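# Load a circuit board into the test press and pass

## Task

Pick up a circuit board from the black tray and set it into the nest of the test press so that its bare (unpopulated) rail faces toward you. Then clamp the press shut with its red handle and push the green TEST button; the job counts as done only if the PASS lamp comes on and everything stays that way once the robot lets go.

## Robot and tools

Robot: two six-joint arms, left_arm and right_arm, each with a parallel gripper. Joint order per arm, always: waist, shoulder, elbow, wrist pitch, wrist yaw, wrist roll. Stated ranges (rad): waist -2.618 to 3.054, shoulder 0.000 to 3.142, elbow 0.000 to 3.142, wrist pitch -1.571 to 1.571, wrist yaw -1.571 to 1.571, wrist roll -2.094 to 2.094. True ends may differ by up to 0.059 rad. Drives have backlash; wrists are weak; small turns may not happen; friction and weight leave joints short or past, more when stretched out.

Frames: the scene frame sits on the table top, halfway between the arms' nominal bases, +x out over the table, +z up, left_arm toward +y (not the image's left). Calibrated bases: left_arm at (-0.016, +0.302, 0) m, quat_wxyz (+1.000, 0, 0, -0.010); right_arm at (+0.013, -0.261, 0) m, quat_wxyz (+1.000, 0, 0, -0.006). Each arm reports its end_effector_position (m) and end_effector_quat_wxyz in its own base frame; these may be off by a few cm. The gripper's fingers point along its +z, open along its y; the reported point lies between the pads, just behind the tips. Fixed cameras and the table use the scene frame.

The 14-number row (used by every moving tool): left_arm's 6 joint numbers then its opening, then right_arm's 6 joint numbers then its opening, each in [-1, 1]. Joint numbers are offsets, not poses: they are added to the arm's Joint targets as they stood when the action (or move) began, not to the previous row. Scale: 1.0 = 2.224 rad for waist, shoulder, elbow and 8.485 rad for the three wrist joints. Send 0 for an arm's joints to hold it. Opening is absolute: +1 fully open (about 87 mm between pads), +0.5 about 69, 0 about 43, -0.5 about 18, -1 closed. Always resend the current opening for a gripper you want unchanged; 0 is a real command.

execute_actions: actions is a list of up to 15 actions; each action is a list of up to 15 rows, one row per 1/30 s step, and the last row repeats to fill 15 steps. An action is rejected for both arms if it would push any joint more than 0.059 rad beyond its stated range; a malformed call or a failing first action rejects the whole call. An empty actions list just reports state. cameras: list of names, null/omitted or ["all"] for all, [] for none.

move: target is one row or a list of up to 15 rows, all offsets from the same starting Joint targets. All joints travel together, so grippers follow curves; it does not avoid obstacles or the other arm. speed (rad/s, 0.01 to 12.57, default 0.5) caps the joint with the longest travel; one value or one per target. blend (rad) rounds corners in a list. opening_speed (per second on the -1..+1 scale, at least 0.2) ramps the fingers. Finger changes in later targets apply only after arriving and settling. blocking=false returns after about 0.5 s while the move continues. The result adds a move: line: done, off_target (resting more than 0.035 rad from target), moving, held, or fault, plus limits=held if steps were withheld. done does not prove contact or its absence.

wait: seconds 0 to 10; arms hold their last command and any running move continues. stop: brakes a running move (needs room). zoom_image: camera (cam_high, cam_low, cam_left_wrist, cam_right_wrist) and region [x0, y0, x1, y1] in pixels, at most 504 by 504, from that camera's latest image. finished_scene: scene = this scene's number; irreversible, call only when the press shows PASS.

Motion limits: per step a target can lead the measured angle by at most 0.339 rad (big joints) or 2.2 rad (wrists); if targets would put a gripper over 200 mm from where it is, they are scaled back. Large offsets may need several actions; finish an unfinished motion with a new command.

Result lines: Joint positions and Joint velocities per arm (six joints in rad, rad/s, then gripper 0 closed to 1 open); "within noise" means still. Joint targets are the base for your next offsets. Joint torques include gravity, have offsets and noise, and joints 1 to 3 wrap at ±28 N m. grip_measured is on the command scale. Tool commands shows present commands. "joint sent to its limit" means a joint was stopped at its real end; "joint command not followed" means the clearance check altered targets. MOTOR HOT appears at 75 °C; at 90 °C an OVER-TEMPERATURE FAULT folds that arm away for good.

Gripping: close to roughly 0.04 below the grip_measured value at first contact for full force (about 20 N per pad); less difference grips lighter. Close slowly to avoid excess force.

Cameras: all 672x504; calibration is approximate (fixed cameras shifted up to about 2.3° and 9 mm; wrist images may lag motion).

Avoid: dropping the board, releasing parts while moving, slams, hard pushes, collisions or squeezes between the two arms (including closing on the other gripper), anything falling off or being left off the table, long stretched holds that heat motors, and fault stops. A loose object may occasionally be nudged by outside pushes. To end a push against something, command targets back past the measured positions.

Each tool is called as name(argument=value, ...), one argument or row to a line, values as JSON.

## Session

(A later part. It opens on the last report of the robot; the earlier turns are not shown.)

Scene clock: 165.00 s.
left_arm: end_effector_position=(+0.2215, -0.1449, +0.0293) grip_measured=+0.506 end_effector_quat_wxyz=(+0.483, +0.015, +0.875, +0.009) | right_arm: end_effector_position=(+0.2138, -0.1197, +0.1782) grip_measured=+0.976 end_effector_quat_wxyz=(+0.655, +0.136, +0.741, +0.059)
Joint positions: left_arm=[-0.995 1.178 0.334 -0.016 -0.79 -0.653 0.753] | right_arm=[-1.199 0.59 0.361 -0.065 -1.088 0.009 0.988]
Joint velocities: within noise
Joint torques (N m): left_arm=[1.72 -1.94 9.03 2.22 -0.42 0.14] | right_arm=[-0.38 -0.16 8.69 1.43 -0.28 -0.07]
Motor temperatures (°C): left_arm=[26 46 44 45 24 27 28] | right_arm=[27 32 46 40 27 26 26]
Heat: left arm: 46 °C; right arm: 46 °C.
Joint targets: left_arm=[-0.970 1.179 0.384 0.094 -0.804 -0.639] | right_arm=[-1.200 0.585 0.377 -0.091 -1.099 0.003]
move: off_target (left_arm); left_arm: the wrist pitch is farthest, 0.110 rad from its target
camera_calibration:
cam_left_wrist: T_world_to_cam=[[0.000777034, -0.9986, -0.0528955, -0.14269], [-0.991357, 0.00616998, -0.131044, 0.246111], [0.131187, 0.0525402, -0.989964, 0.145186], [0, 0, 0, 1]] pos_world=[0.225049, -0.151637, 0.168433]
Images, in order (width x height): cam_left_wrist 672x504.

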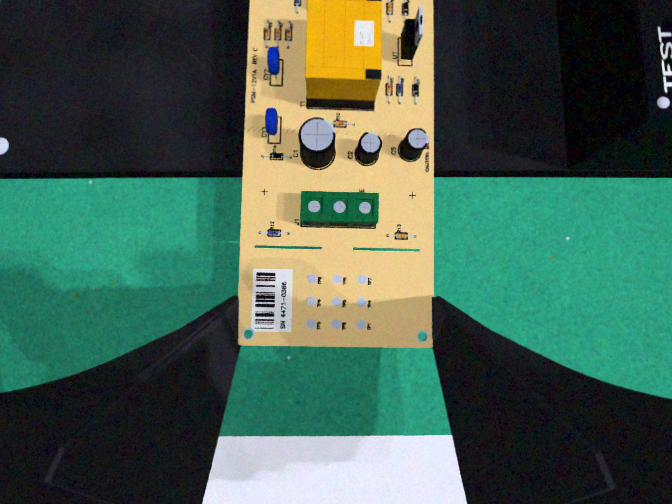

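move(
  target=[-0.054,-0.0423,-0.0128,-0.017,-0.009,-0.0132,0.4, 0,0,0,0,0,0,1],
  speed=0.1,
)

zoom_image(
  camera="cam_high",
  region=[325, 275, 405, 355],
)

zoom_image(
  camera="cam_high",
  region=[370, 290, 400, 345],
)

Scene clock: 174.83 s.
left_arm: end_effector_position=(+0.2146, -0.1629, +0.0504) grip_measured=+0.506 end_effector_quat_wxyz=(+0.515, -0.009, +0.857, -0.038) | right_arm: end_effector_position=(+0.2138, -0.1197, +0.1782) grip_measured=+0.976 end_effector_quat_wxyz=(+0.655, +0.136, +0.741, +0.059)
Joint positions: left_arm=[-1.087 1.102 0.334 -0.026 -0.856 -0.74 0.753] | right_arm=[-1.199 0.59 0.361 -0.065 -1.088 0.009 0.988]
Joint velocities: within noise
Joint torques (N m): left_arm=[-0.76 -3.14 6.94 1.07 -0.46 -0.12] | right_arm=[-0.36 -0.16 8.69 1.43 -0.28 -0.07]
Motor temperatures (°C): left_arm=[26 44 44 46 24 27 28] | right_arm=[27 32 46 40 27 26 26]
Heat: left arm: 46 °C; right arm: 46 °C.
Joint targets: left_arm=[-1.090 1.085 0.355 -0.050 -0.880 -0.751] | right_arm=[-1.200 0.585 0.377 -0.091 -1.099 0.003]
move: done
camera_calibration:
cam_left_wrist: T_world_to_cam=[[-0.00325635, -0.998576, 0.053251, -0.163989], [-0.979245, -0.00760729, -0.202535, 0.240872], [0.202652, -0.0528054, -0.977826, 0.134749], [0, 0, 0, 1]] pos_world=[0.208032, -0.154807, 0.189279]
cam_right_wrist: T_world_to_cam=[[-0.138832, -0.953039, -0.269149, -0.0367314], [-0.831807, 0.259711, -0.490558, 0.317645], [0.537422, 0.155775, -0.828801, 0.189471], [0, 0, 0, 1]] pos_world=[0.157294, -0.147017, 0.302971]

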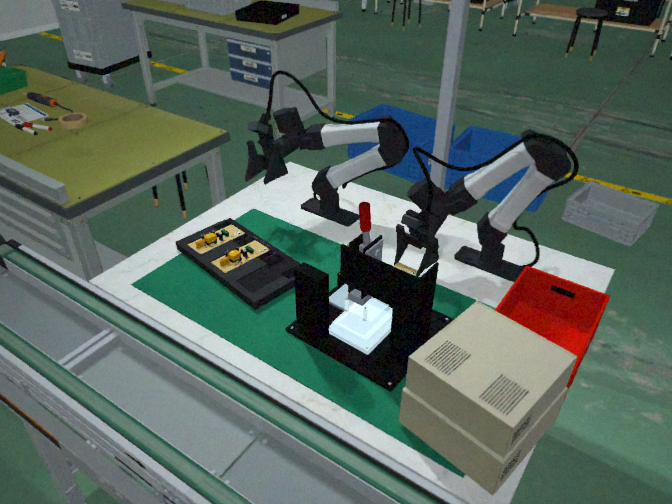

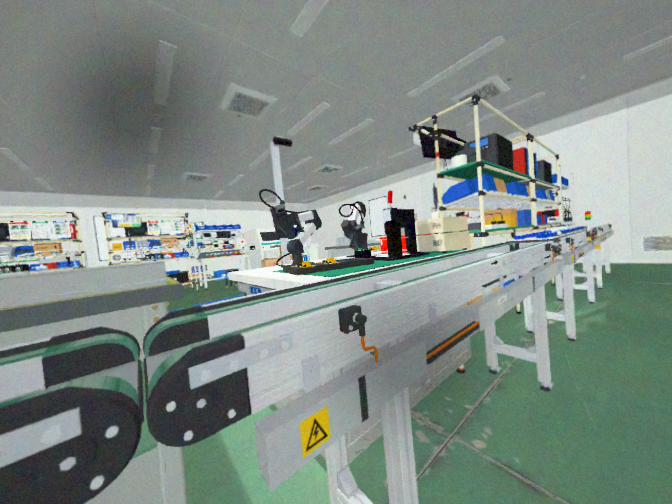

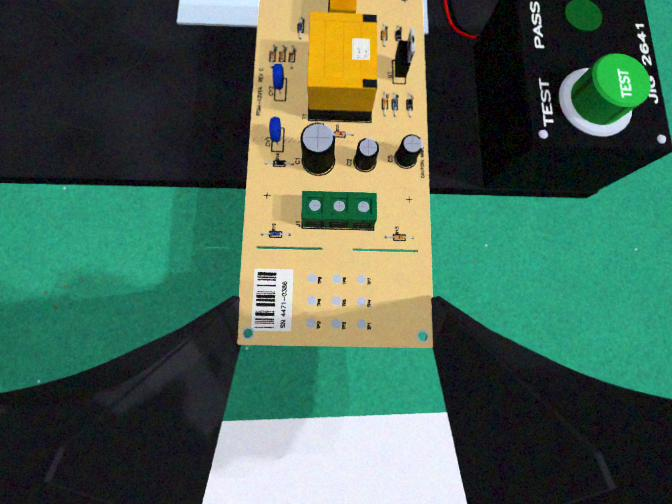

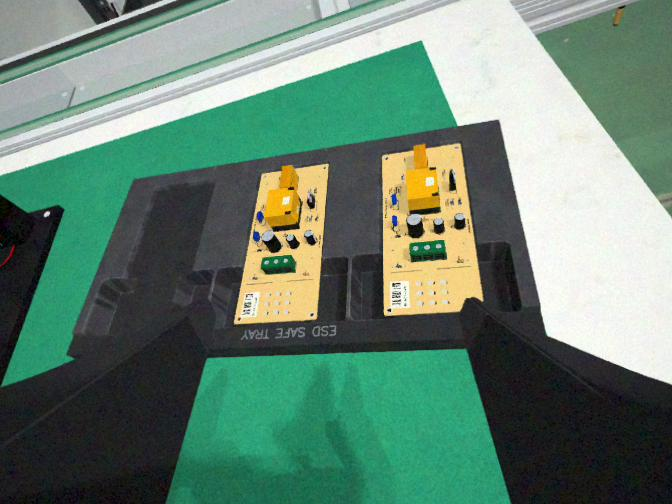

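Scaled by 6.300 from the camera's 672x504 image, which has a finer 960x720 frame.

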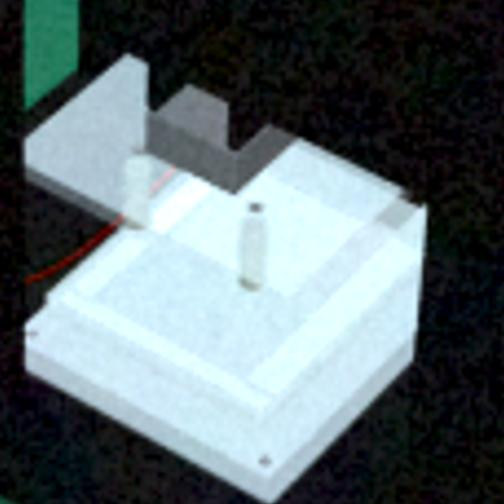

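Scaled by 9.164 from the camera's 672x504 image, which has a finer 960x720 frame.

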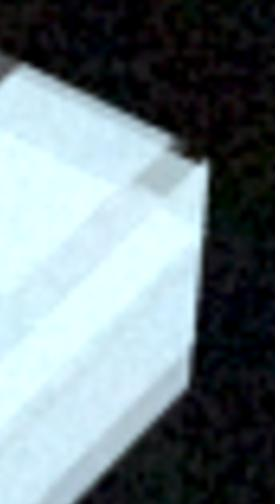

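move(
  target=[0,0,0,0,0,0,0.4, 0.8768,-0.2181,-0.1246,0.0343,0.1295,0,1],
  speed=0.9,
  cameras=["cam_right_wrist","cam_left_wrist"],
)

zoom_image(
  camera="cam_right_wrist",
  region=[150, 100, 550, 400],
)

Scene clock: 179.77 s.
left_arm: end_effector_position=(+0.2147, -0.1629, +0.0504) grip_measured=+0.506 end_effector_quat_wxyz=(+0.515, -0.010, +0.856, -0.038) | right_arm: end_effector_position=(+0.1867, +0.1741, +0.1989) grip_measured=+0.976 end_effector_quat_wxyz=(+0.705, -0.237, +0.606, +0.281)
Joint positions: left_arm=[-1.087 1.102 0.334 -0.026 -0.857 -0.74 0.753] | right_arm=[0.743 0.105 0.107 0.152 -0.009 0.009 0.988]
Joint velocities: within noise
Joint torques (N m): left_arm=[-0.79 -3.25 6.98 1.07 -0.48 -0.11] | right_arm=[0.64 1.17 6.41 2.52 0.03 -0.05]
Motor temperatures (°C): left_arm=[26 43 44 45 24 27 28] | right_arm=[27 31 46 41 27 26 26]
Heat: left arm: 45 °C; right arm: 46 °C.
Joint targets: left_arm=[-1.090 1.085 0.355 -0.050 -0.880 -0.751] | right_arm=[0.751 0.100 0.100 0.200 -0.001 0.004]
move: off_target (right_arm); right_arm: the wrist pitch is farthest, 0.048 rad from its target
camera_calibration:
cam_left_wrist: T_world_to_cam=[[-0.00244082, -0.998558, 0.0536365, -0.164135], [-0.979142, -0.00851041, -0.202997, 0.240821], [0.203161, -0.0530132, -0.977709, 0.134692], [0, 0, 0, 1]] pos_world=[0.208033, -0.154708, 0.189379]
cam_right_wrist: T_world_to_cam=[[0.674848, -0.737804, -0.014983, 0.00517344], [-0.504127, -0.446093, -0.739497, 0.340206], [0.53892, 0.506602, -0.672993, 0.0830796], [0, 0, 0, 1]] pos_world=[0.123243, 0.113492, 0.307571]
Images, in order (width x height): cam_left_wrist 672x504, cam_right_wrist 672x504.

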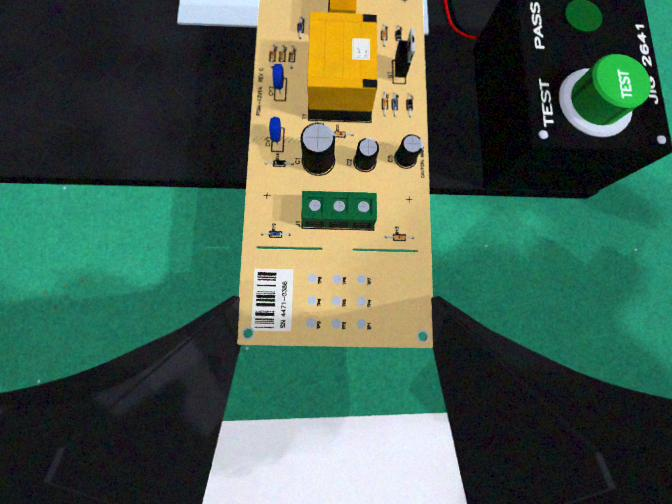

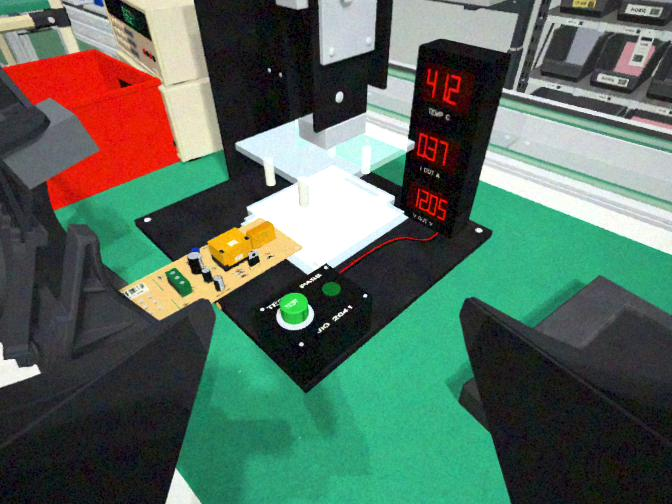

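Scaled by 1.260 from the camera's 672x504 image, which has a finer 960x720 frame.

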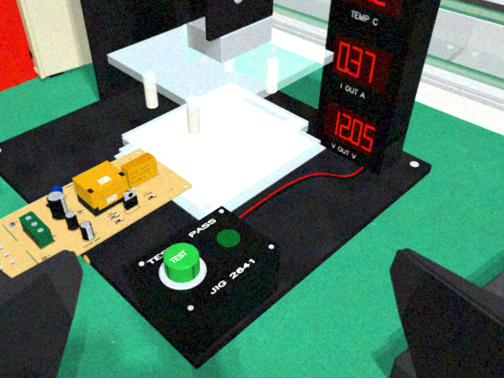

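zoom_image(
  camera="cam_right_wrist",
  region=[200, 140, 420, 290],
)

zoom_image(
  camera="cam_right_wrist",
  region=[230, 170, 330, 260],
)

Scaled by 2.291 from the camera's 672x504 image, which has a finer 960x720 frame.

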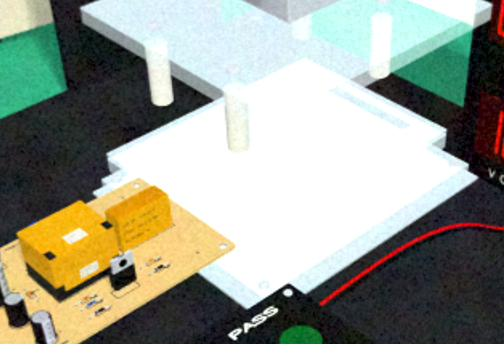

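Scaled by 5.040 from the camera's 672x504 image, which has a finer 960x720 frame.

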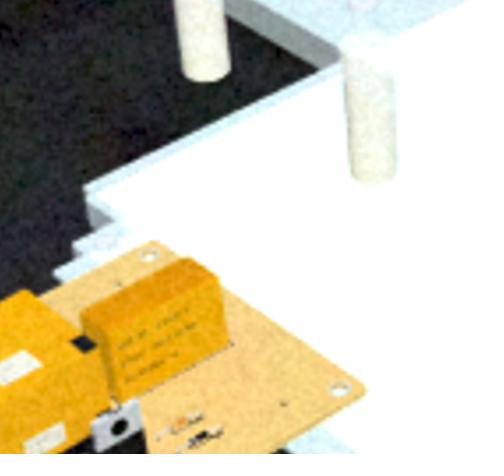

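move(
  target=[-0.0022,-0.0193,0.0418,-0.02475,-0.0024,-0.004,0.4, 0,0,0,0,0,0,1],
  speed=0.2,
  cameras=["cam_right_wrist","cam_left_wrist"],
)

zoom_image(
  camera="cam_right_wrist",
  region=[100, 120, 440, 320],
)

Scene clock: 187.07 s.
left_arm: end_effector_position=(+0.2107, -0.1513, +0.0636) grip_measured=+0.506 end_effector_quat_wxyz=(+0.503, -0.009, +0.864, -0.007) | right_arm: end_effector_position=(+0.1868, +0.1740, +0.1990) grip_measured=+0.976 end_effector_quat_wxyz=(+0.706, -0.236, +0.606, +0.281)
Joint positions: left_arm=[-1.087 1.058 0.411 -0.234 -0.875 -0.774 0.753] | right_arm=[0.743 0.105 0.107 0.152 -0.008 0.009 0.988]
Joint velocities: within noise
Joint torques (N m): left_arm=[-0.73 -2.96 8.43 0.95 -0.51 -0.14] | right_arm=[0.64 1.18 6.41 2.52 0.01 -0.05]
Motor temperatures (°C): left_arm=[26 41 44 44 24 27 28] | right_arm=[27 31 45 45 27 26 26]
Heat: left arm: 44 °C; right arm: 45 °C.
Joint targets: left_arm=[-1.095 1.042 0.448 -0.260 -0.901 -0.785] | right_arm=[0.751 0.100 0.100 0.200 -0.001 0.004]
move: off_target (left_arm, right_arm); left_arm: the elbow is farthest, 0.037 rad from its target; right_arm: the wrist pitch is farthest, 0.048 rad from its target
camera_calibration:
cam_left_wrist: T_world_to_cam=[[0.0268484, -0.999639, -0.000754568, -0.156247], [-0.984156, -0.0263002, -0.175343, 0.236298], [0.17526, 0.00545029, -0.984507, 0.164178], [0, 0, 0, 1]] pos_world=[0.207975, -0.150871, 0.20295]
cam_right_wrist: T_world_to_cam=[[0.674335, -0.738273, -0.0150462, 0.00516808], [-0.50427, -0.445522, -0.739745, 0.340316], [0.53943, 0.506423, -0.672719, 0.0830172], [0, 0, 0, 1]] pos_world=[0.123344, 0.113392, 0.307672]
Images, in order (width x height): cam_left_wrist 672x504, cam_right_wrist 672x504.

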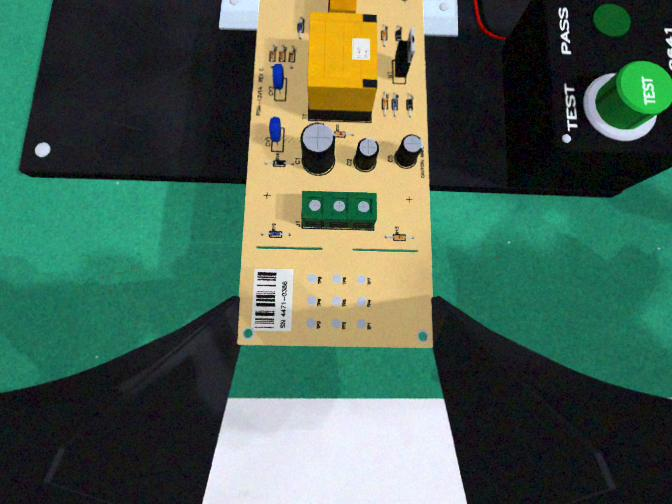

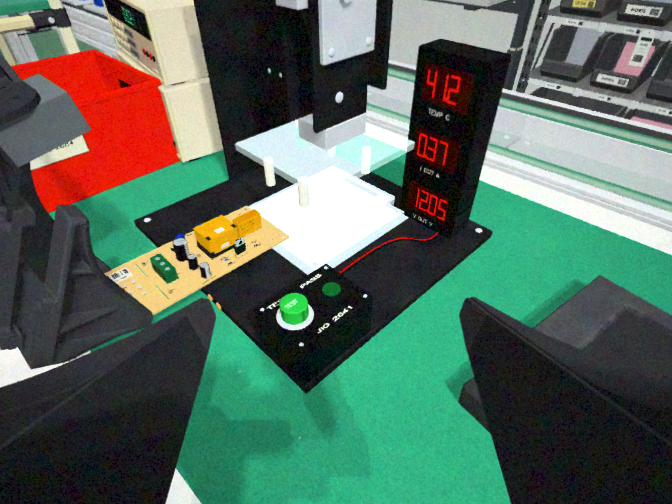

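Scaled by 1.482 from the camera's 672x504 image, which has a finer 960x720 frame.

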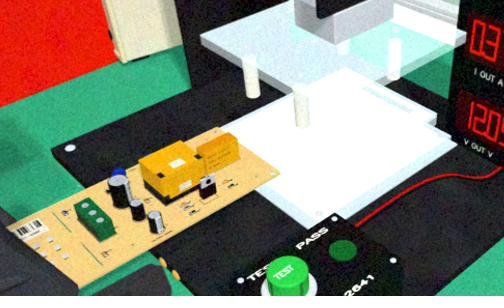

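move(
  target=[
    [0.003,0.005,0.004,0.00825,0.001,0.001,0.4, 0,0,0,0,0,0,1],
    [0.055,0.037,0.0075,0.0265,0.0108,0.0156,0.4, 0,0,0,0,0,0,1],
  ],
  speed=0.12,
  cameras=["cam_right_wrist","cam_left_wrist"],
)

zoom_image(
  camera="cam_right_wrist",
  region=[100, 120, 440, 320],
)

Scene clock: 191.83 s.
left_arm: end_effector_position=(+0.2364, -0.1534, +0.0662) grip_measured=+0.506 end_effector_quat_wxyz=(+0.506, -0.015, +0.862, -0.006) | right_arm: end_effector_position=(+0.1868, +0.1740, +0.1990) grip_measured=+0.976 end_effector_quat_wxyz=(+0.706, -0.236, +0.606, +0.281)
Joint positions: left_arm=[-0.976 1.124 0.427 -0.091 -0.813 -0.659 0.753] | right_arm=[0.743 0.105 0.107 0.152 -0.008 0.009 0.988]
Joint velocities: within noise
Joint torques (N m): left_arm=[0.59 -2.02 8.46 1.82 -0.15 0.07] | right_arm=[0.64 1.18 6.41 2.52 0.01 -0.05]
Motor temperatures (°C): left_arm=[26 41 45 44 24 27 28] | right_arm=[27 31 45 46 27 26 26]
Heat: left arm: 45 °C; right arm: 46 °C.
Joint targets: left_arm=[-0.972 1.124 0.465 -0.035 -0.809 -0.653] | right_arm=[0.751 0.100 0.100 0.200 -0.001 0.004]
move: off_target (left_arm, right_arm); left_arm: the wrist pitch is farthest, 0.056 rad from its target; right_arm: the wrist pitch is farthest, 0.048 rad from its target
camera_calibration:
cam_left_wrist: T_world_to_cam=[[0.0387959, -0.999241, 0.00356658, -0.162019], [-0.982283, -0.0387919, -0.183345, 0.26014], [0.183344, 0.00360965, -0.983042, 0.15989], [0, 0, 0, 1]] pos_world=[0.232502, -0.152382, 0.205452]
cam_right_wrist: T_world_to_cam=[[0.674335, -0.738273, -0.0150462, 0.00516808], [-0.50427, -0.445522, -0.739745, 0.340316], [0.53943, 0.506423, -0.672719, 0.0830172], [0, 0, 0, 1]] pos_world=[0.123344, 0.113392, 0.307672]
Images, in order (width x height): cam_left_wrist 672x504, cam_right_wrist 672x504.

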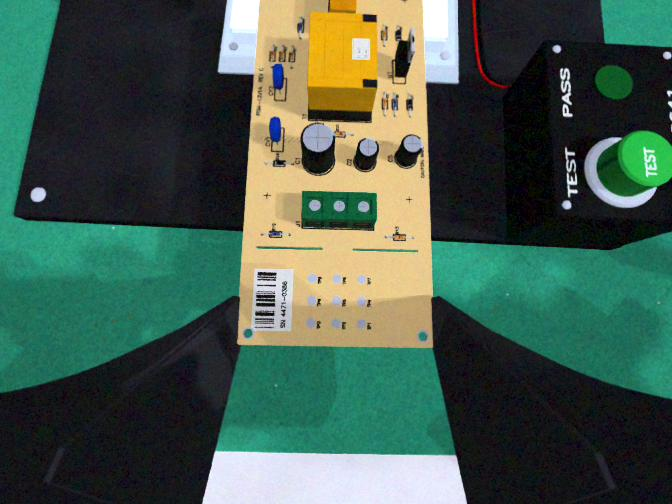

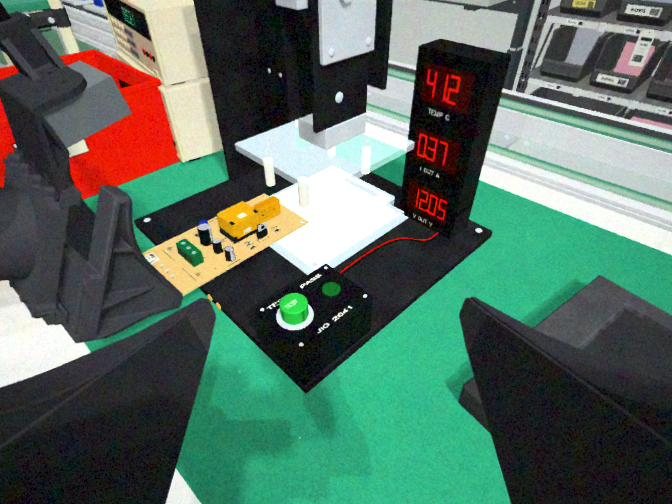

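Scaled by 1.482 from the camera's 672x504 image, which has a finer 960x720 frame.

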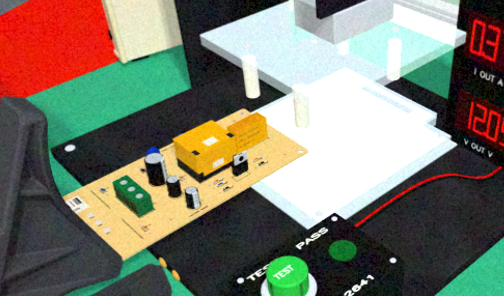

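move(
  target=[0.1214,0.1066,0.0445,0.0343,0.0227,0.0285,0.4, 0,0,0,0,0,0,1],
  speed=0.12,
  cameras=["cam_right_wrist","cam_left_wrist"],
)

zoom_image(
  camera="cam_right_wrist",
  region=[100, 120, 440, 320],
)

Scene clock: 197.27 s.
left_arm: end_effector_position=(+0.3102, -0.1489, +0.0645) grip_measured=+0.506 end_effector_quat_wxyz=(+0.507, -0.013, +0.862, +0.004) | right_arm: end_effector_position=(+0.1868, +0.1740, +0.1990) grip_measured=+0.976 end_effector_quat_wxyz=(+0.706, -0.236, +0.606, +0.281)
Joint positions: left_arm=[-0.708 1.36 0.526 0.193 -0.622 -0.418 0.753] | right_arm=[0.743 0.105 0.107 0.152 -0.008 0.009 0.988]
Joint velocities: within noise
Joint torques (N m): left_arm=[0.49 -3.82 8.34 2.06 -0.08 0.07] | right_arm=[0.64 1.17 6.41 2.52 0.01 -0.05]
Motor temperatures (°C): left_arm=[26 40 46 45 24 27 29] | right_arm=[27 31 45 48 27 25 26]
Heat: left arm: 46 °C; right arm: 48 °C.
Joint targets: left_arm=[-0.702 1.361 0.564 0.256 -0.616 -0.411] | right_arm=[0.751 0.100 0.100 0.200 -0.001 0.004]
move: off_target (left_arm, right_arm); left_arm: the wrist pitch is farthest, 0.063 rad from its target; right_arm: the wrist pitch is farthest, 0.048 rad from its target
camera_calibration:
cam_left_wrist: T_world_to_cam=[[0.0451537, -0.998863, -0.0153222, -0.161067], [-0.981856, -0.0415467, -0.185021, 0.332094], [0.184174, 0.0233986, -0.982615, 0.147328], [0, 0, 0, 1]] pos_world=[0.306207, -0.150533, 0.203743]
cam_right_wrist: T_world_to_cam=[[0.674335, -0.738273, -0.0150462, 0.00516808], [-0.50427, -0.445522, -0.739745, 0.340316], [0.53943, 0.506423, -0.672719, 0.0830172], [0, 0, 0, 1]] pos_world=[0.123344, 0.113392, 0.307672]
Images, in order (width x height): cam_left_wrist 672x504, cam_right_wrist 672x504.

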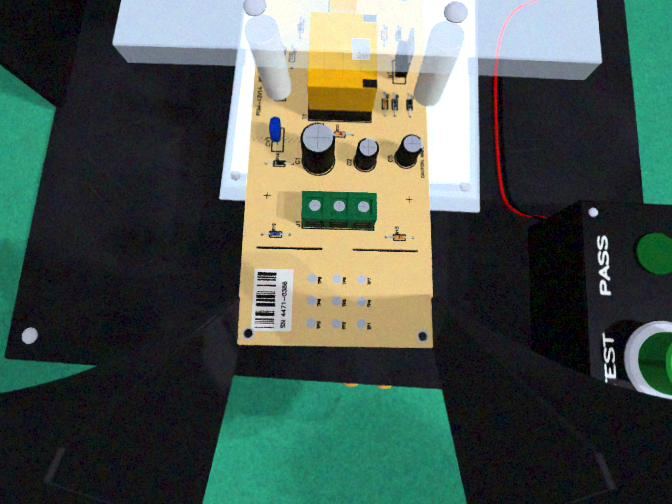

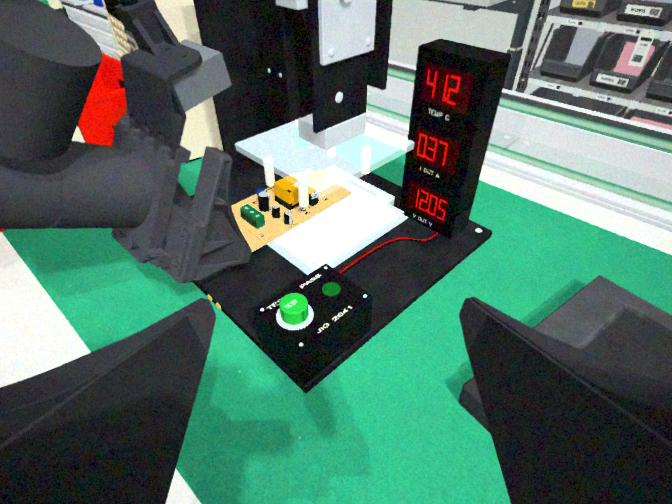

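Scaled by 1.482 from the camera's 672x504 image, which has a finer 960x720 frame.

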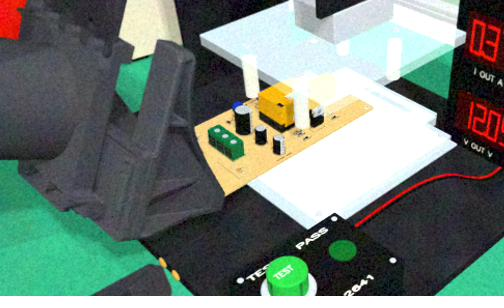

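zoom_image(
  camera="cam_left_wrist",
  region=[100, 0, 380, 220],
)

zoom_image(
  camera="cam_left_wrist",
  region=[330, 0, 610, 220],
)

Scaled by 1.800 from the camera's 672x504 image, which has a finer 960x720 frame.

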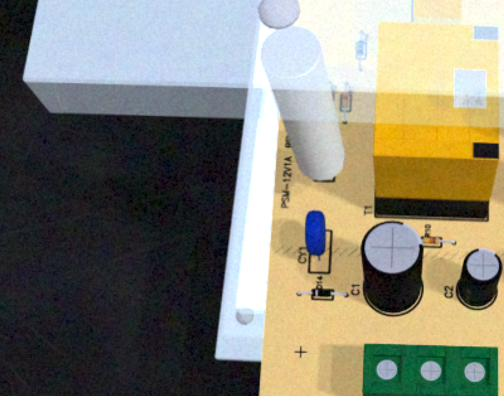

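Scaled by 1.800 from the camera's 672x504 image, which has a finer 960x720 frame.

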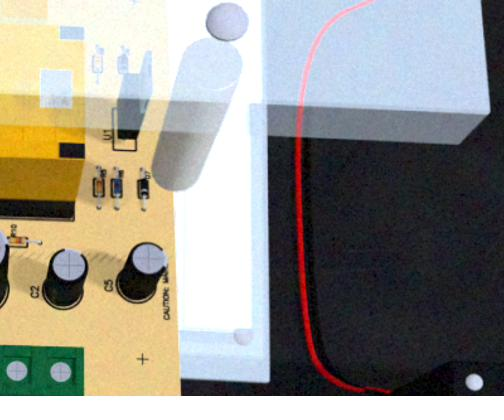

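move(
  target=[0.0351,0.0553,0.0387,0.0092,0.0093,0.0081,0.4, 0,0,0,0,0,0,1],
  speed=0.1,
  cameras=["cam_right_wrist","cam_left_wrist"],
)

zoom_image(
  camera="cam_right_wrist",
  region=[200, 120, 440, 320],
)

zoom_image(
  camera="cam_left_wrist",
  region=[170, 20, 520, 320],
)

Scene clock: 202.17 s.
left_arm: end_effector_position=(+0.3456, -0.1528, +0.0649) grip_measured=+0.506 end_effector_quat_wxyz=(+0.508, -0.007, +0.861, +0.000) | right_arm: end_effector_position=(+0.1868, +0.1740, +0.1990) grip_measured=+0.976 end_effector_quat_wxyz=(+0.706, -0.236, +0.606, +0.281)
Joint positions: left_arm=[-0.626 1.483 0.613 0.269 -0.545 -0.349 0.753] | right_arm=[0.743 0.105 0.107 0.152 -0.008 0.009 0.988]
Joint velocities: within noise
Joint torques (N m): left_arm=[0.58 -4.96 8.27 2.17 0 0.08] | right_arm=[0.64 1.18 6.41 2.52 0.01 -0.05]
Motor temperatures (°C): left_arm=[26 39 46 47 24 27 29] | right_arm=[27 31 44 49 27 25 26]
Heat: left arm: 47 °C; right arm: 49 °C.
Joint targets: left_arm=[-0.624 1.484 0.650 0.334 -0.538 -0.342] | right_arm=[0.751 0.100 0.100 0.200 -0.001 0.004]
move: off_target (left_arm, right_arm); left_arm: the wrist pitch is farthest, 0.065 rad from its target; right_arm: the wrist pitch is farthest, 0.048 rad from its target
camera_calibration:
cam_left_wrist: T_world_to_cam=[[0.0303883, -0.999435, -0.0143923, -0.161676], [-0.981772, -0.0271423, -0.188117, 0.369105], [0.18762, 0.0198465, -0.982041, 0.139541], [0, 0, 0, 1]] pos_world=[0.341109, -0.154335, 0.204143]
cam_right_wrist: T_world_to_cam=[[0.674335, -0.738273, -0.0150462, 0.00516808], [-0.50427, -0.445522, -0.739745, 0.340316], [0.53943, 0.506423, -0.672719, 0.0830172], [0, 0, 0, 1]] pos_world=[0.123344, 0.113392, 0.307672]
Images, in order (width x height): cam_left_wrist 672x504, cam_right_wrist 672x504.

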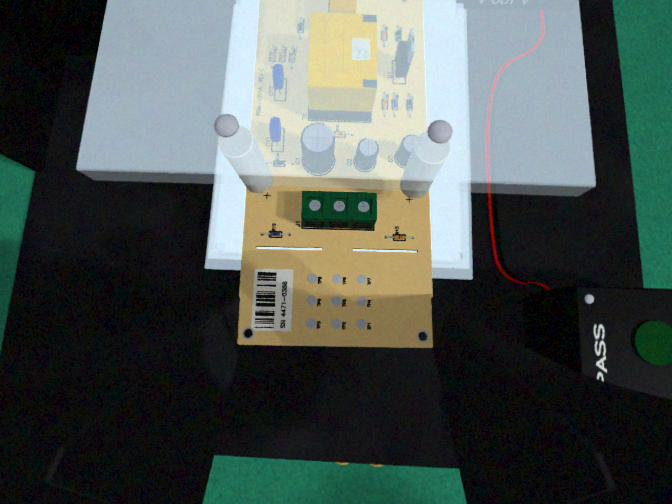

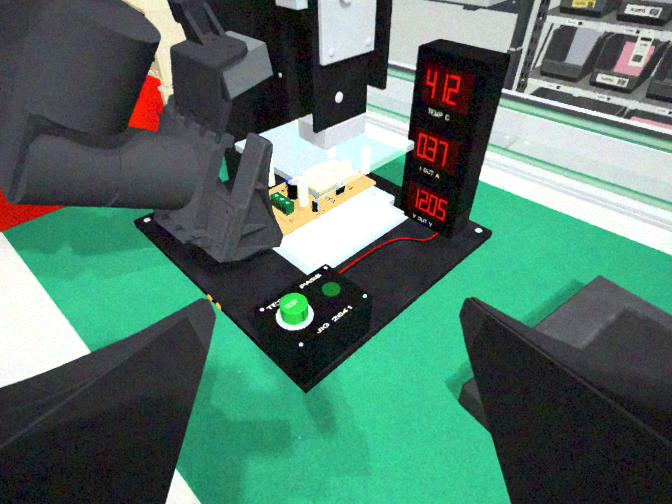

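Scaled by 2.100 from the camera's 672x504 image, which has a finer 960x720 frame.

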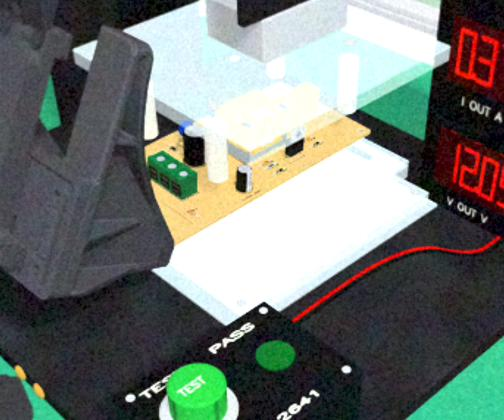

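Scaled by 1.440 from the camera's 672x504 image, which has a finer 960x720 frame.

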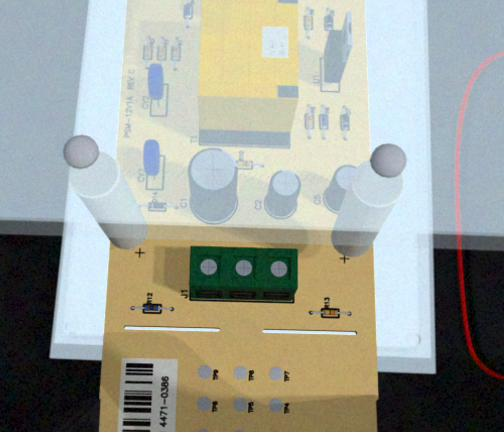

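move(
  target=[0.0081,0.0085,0.0075,0.0008,0.0028,0.0009,0.4, 0,0,0,0,0,0,1],
  speed=0.1,
  cameras=["cam_right_wrist","cam_left_wrist"],
)

zoom_image(
  camera="cam_right_wrist",
  region=[250, 120, 440, 290],
)

zoom_image(
  camera="cam_left_wrist",
  region=[190, 0, 500, 320],
)

Scene clock: 207.07 s.
left_arm: end_effector_position=(+0.3510, -0.1541, +0.0642) grip_measured=+0.506 end_effector_quat_wxyz=(+0.506, -0.005, +0.862, -0.005) | right_arm: end_effector_position=(+0.1870, +0.1737, +0.1990) grip_measured=+0.976 end_effector_quat_wxyz=(+0.706, -0.236, +0.606, +0.281)
Joint positions: left_arm=[-0.611 1.501 0.628 0.276 -0.521 -0.341 0.753] | right_arm=[0.742 0.105 0.107 0.152 -0.008 0.009 0.988]
Joint velocities: within noise
Joint torques (N m): left_arm=[0.62 -5.05 8.25 2.16 -0.03 0.1] | right_arm=[0.64 1.18 6.41 2.52 0.01 -0.05]
Motor temperatures (°C): left_arm=[26 39 47 47 24 27 29] | right_arm=[27 31 44 49 27 25 26]
Heat: left arm: 47 °C; right arm: 49 °C.
Joint targets: left_arm=[-0.606 1.503 0.666 0.341 -0.514 -0.334] | right_arm=[0.751 0.100 0.100 0.200 -0.001 0.004]
move: off_target (left_arm, right_arm); left_arm: the wrist pitch is farthest, 0.065 rad from its target; right_arm: the wrist pitch is farthest, 0.048 rad from its target
camera_calibration:
cam_left_wrist: T_world_to_cam=[[0.0220106, -0.999723, -0.00827888, -0.160566], [-0.982865, -0.0201221, -0.183225, 0.375408], [0.183008, 0.0121699, -0.983036, 0.138338], [0, 0, 0, 1]] pos_world=[0.347193, -0.154651, 0.203446]
cam_right_wrist: T_world_to_cam=[[0.673225, -0.739285, -0.0150429, 0.00527426], [-0.504931, -0.444759, -0.739753, 0.34032], [0.540198, 0.505616, -0.67271, 0.0830068], [0, 0, 0, 1]] pos_world=[0.123447, 0.11329, 0.307672]
Images, in order (width x height): cam_left_wrist 672x504, cam_right_wrist 672x504.

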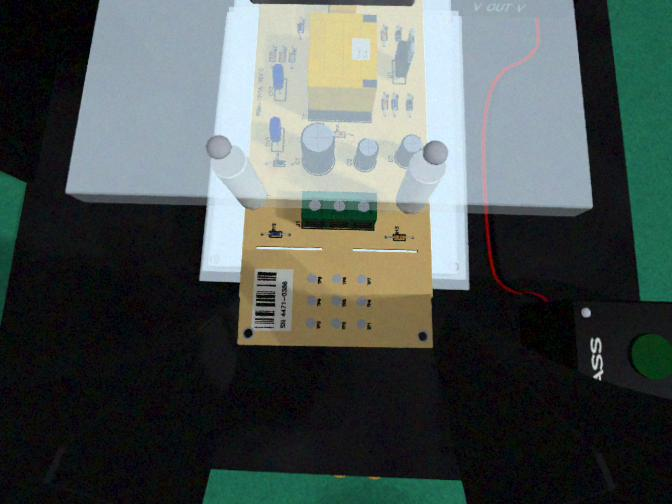

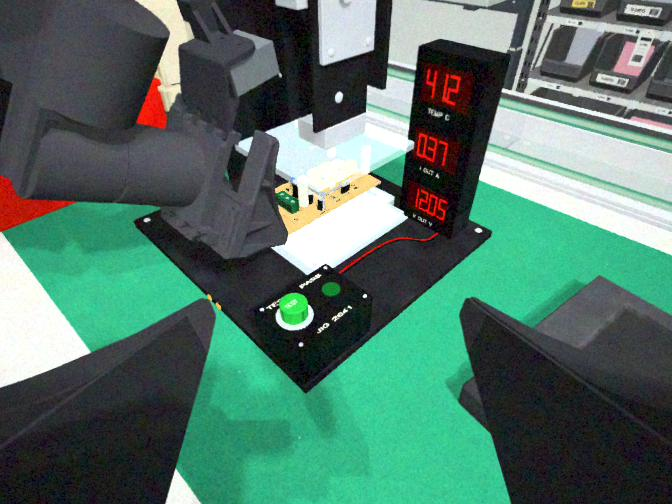

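Scaled by 2.653 from the camera's 672x504 image, which has a finer 960x720 frame.

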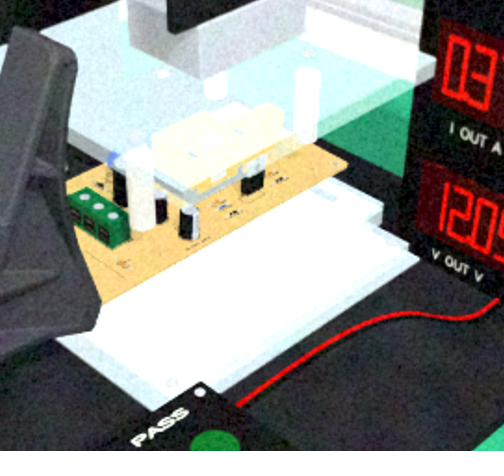

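Scaled by 1.575 from the camera's 672x504 image, which has a finer 960x720 frame.

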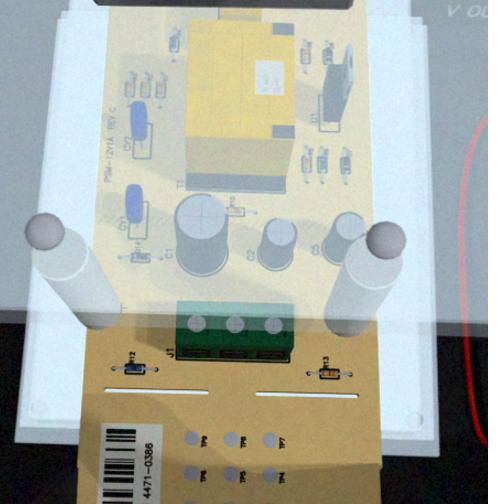

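zoom_image(
  camera="cam_left_wrist",
  region=[195, 0, 275, 150],
)

zoom_image(
  camera="cam_left_wrist",
  region=[400, 0, 480, 150],
)

zoom_image(
  camera="cam_left_wrist",
  region=[190, 150, 280, 300],
)

zoom_image(
  camera="cam_left_wrist",
  region=[395, 150, 485, 300],
)

Scaled by 3.360 from the camera's 672x504 image, which has a finer 960x720 frame.

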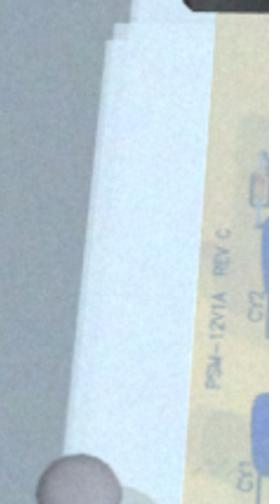

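Scaled by 3.360 from the camera's 672x504 image, which has a finer 960x720 frame.

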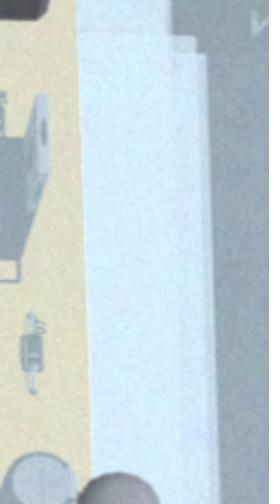

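Scaled by 3.360 from the camera's 672x504 image, which has a finer 960x720 frame.

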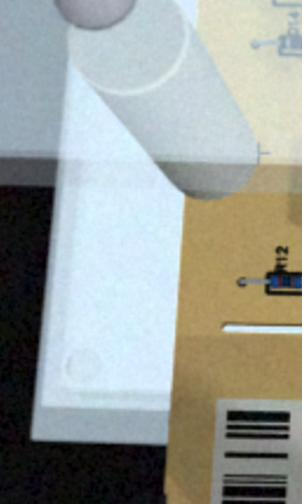

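Scaled by 3.360 from the camera's 672x504 image, which has a finer 960x720 frame.

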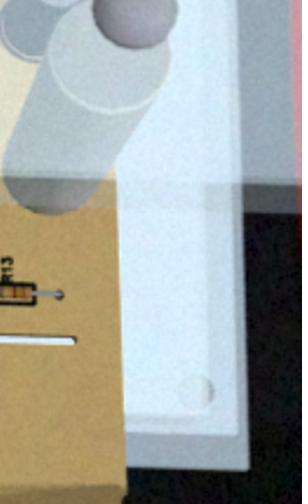

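move(
  target=[-0.0007,0,-0.0414,0.00495,0,-0.0007,0.4, 0,0,0,0,0,0,1],
  speed=0.08,
  cameras=["cam_right_wrist","cam_left_wrist"],
)

zoom_image(
  camera="cam_right_wrist",
  region=[250, 120, 440, 290],
)

zoom_image(
  camera="cam_left_wrist",
  region=[190, 0, 500, 320],
)

Scene clock: 214.90 s.
left_arm: end_effector_position=(+0.3427, -0.1519, +0.0532) grip_measured=+0.506 end_effector_quat_wxyz=(+0.504, +0.000, +0.864, -0.006) | right_arm: end_effector_position=(+0.1870, +0.1737, +0.1990) grip_measured=+0.976 end_effector_quat_wxyz=(+0.706, -0.236, +0.606, +0.281)
Joint positions: left_arm=[-0.619 1.501 0.579 0.318 -0.52 -0.341 0.753] | right_arm=[0.742 0.105 0.107 0.152 -0.008 0.009 0.988]
Joint velocities: within noise
Joint torques (N m): left_arm=[0.5 -4.75 4.78 2.11 0.01 0] | right_arm=[0.64 1.18 6.41 2.52 0.01 -0.05]
Motor temperatures (°C): left_arm=[26 39 48 49 24 27 29] | right_arm=[27 31 44 50 27 25 26]
Heat: left arm: 49 °C; right arm: 50 °C.
Joint targets: left_arm=[-0.608 1.503 0.574 0.383 -0.514 -0.340] | right_arm=[0.751 0.100 0.100 0.200 -0.001 0.004]
move: off_target (left_arm, right_arm); left_arm: the wrist pitch is farthest, 0.065 rad from its target; right_arm: the wrist pitch is farthest, 0.048 rad from its target
camera_calibration:
cam_left_wrist: T_world_to_cam=[[0.013111, -0.999839, -0.01227, -0.155009], [-0.984107, -0.0107295, -0.177252, 0.366745], [0.177092, 0.0143989, -0.984089, 0.131431], [0, 0, 0, 1]] pos_world=[0.339673, -0.152941, 0.192445]
cam_right_wrist: T_world_to_cam=[[0.673225, -0.739285, -0.0150429, 0.00527426], [-0.504931, -0.444759, -0.739753, 0.34032], [0.540198, 0.505616, -0.67271, 0.0830068], [0, 0, 0, 1]] pos_world=[0.123447, 0.11329, 0.307672]
Images, in order (width x height): cam_left_wrist 672x504, cam_right_wrist 672x504.

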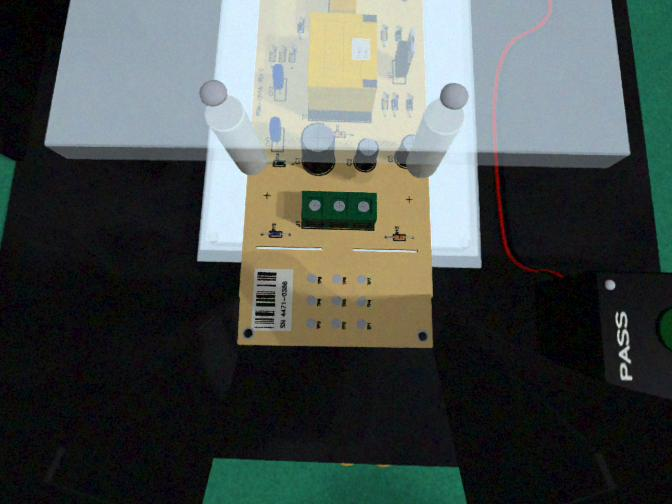

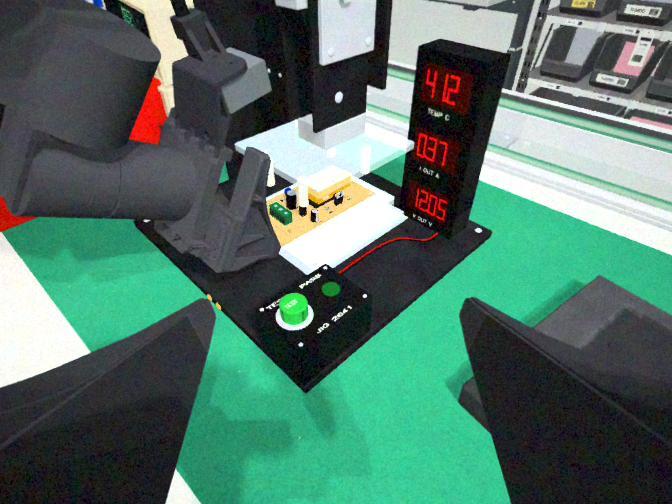

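Scaled by 2.653 from the camera's 672x504 image, which has a finer 960x720 frame.

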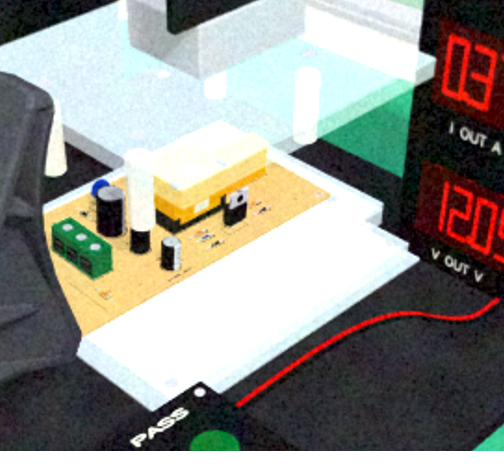

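Scaled by 1.575 from the camera's 672x504 image, which has a finer 960x720 frame.

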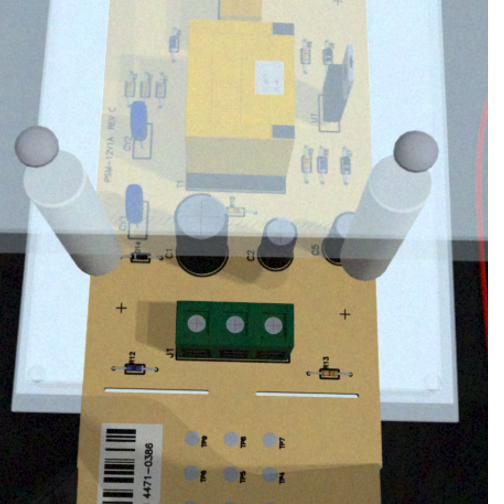

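move(
  target=[0,0.0267,-0.0204,0.0123,0,0,0.4, 0,0,0,0,0,0,1],
  speed=0.06,
  cameras=["cam_right_wrist","cam_left_wrist"],
)

zoom_image(
  camera="cam_right_wrist",
  region=[250, 120, 440, 290],
)

zoom_image(
  camera="cam_left_wrist",
  region=[190, 0, 500, 320],
)

Scene clock: 218.07 s.
left_arm: end_effector_position=(+0.3466, -0.1525, +0.0428) grip_measured=+0.506 end_effector_quat_wxyz=(+0.516, -0.007, +0.856, -0.014) | right_arm: end_effector_position=(+0.1870, +0.1737, +0.1990) grip_measured=+0.976 end_effector_quat_wxyz=(+0.706, -0.236, +0.606, +0.281)
Joint positions: left_arm=[-0.614 1.552 0.538 0.447 -0.52 -0.341 0.753] | right_arm=[0.742 0.105 0.107 0.152 -0.008 0.009 0.988]
Joint velocities: within noise
Joint torques (N m): left_arm=[0.43 -4.23 4.07 1.93 0.02 0.02] | right_arm=[0.64 1.18 6.42 2.52 0.01 -0.05]
Motor temperatures (°C): left_arm=[26 39 47 49 23 27 29] | right_arm=[27 31 44 51 27 25 26]
Heat: left arm: 49 °C; right arm: 51 °C.
Joint targets: left_arm=[-0.608 1.563 0.529 0.487 -0.514 -0.340] | right_arm=[0.751 0.100 0.100 0.200 -0.001 0.004]
move: off_target (left_arm, right_arm); left_arm: the wrist pitch is farthest, 0.040 rad from its target; right_arm: the wrist pitch is farthest, 0.048 rad from its target
camera_calibration:
cam_left_wrist: T_world_to_cam=[[0.0177873, -0.999797, 0.00950565, -0.158431], [-0.978274, -0.0193669, -0.20641, 0.366618], [0.206552, -0.00562765, -0.978419, 0.107086], [0, 0, 0, 1]] pos_world=[0.339352, -0.150696, 0.181955]
cam_right_wrist: T_world_to_cam=[[0.673225, -0.739285, -0.0150429, 0.00527426], [-0.504931, -0.444759, -0.739753, 0.34032], [0.540198, 0.505616, -0.67271, 0.0830068], [0, 0, 0, 1]] pos_world=[0.123447, 0.11329, 0.307672]
Images, in order (width x height): cam_left_wrist 672x504, cam_right_wrist 672x504.

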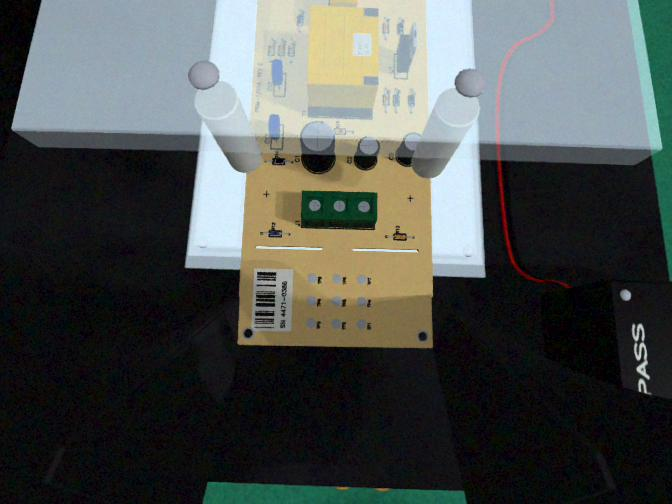

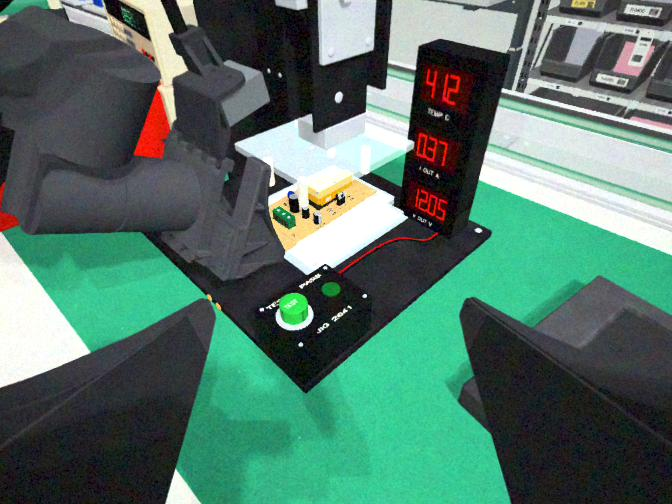

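Scaled by 2.653 from the camera's 672x504 image, which has a finer 960x720 frame.

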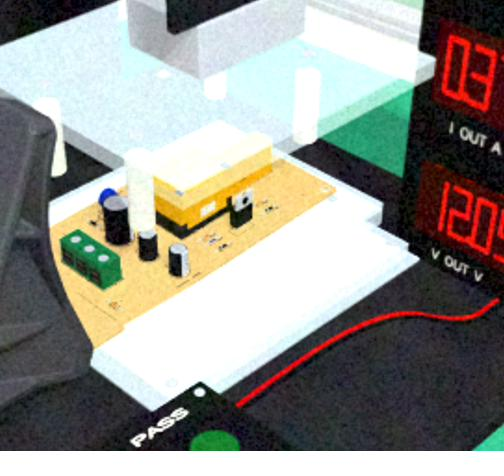

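Scaled by 1.575 from the camera's 672x504 image, which has a finer 960x720 frame.

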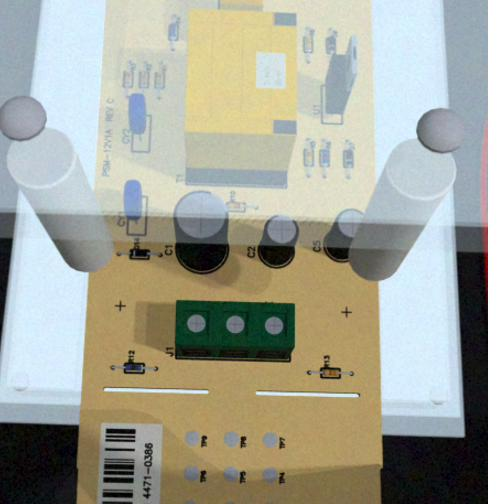

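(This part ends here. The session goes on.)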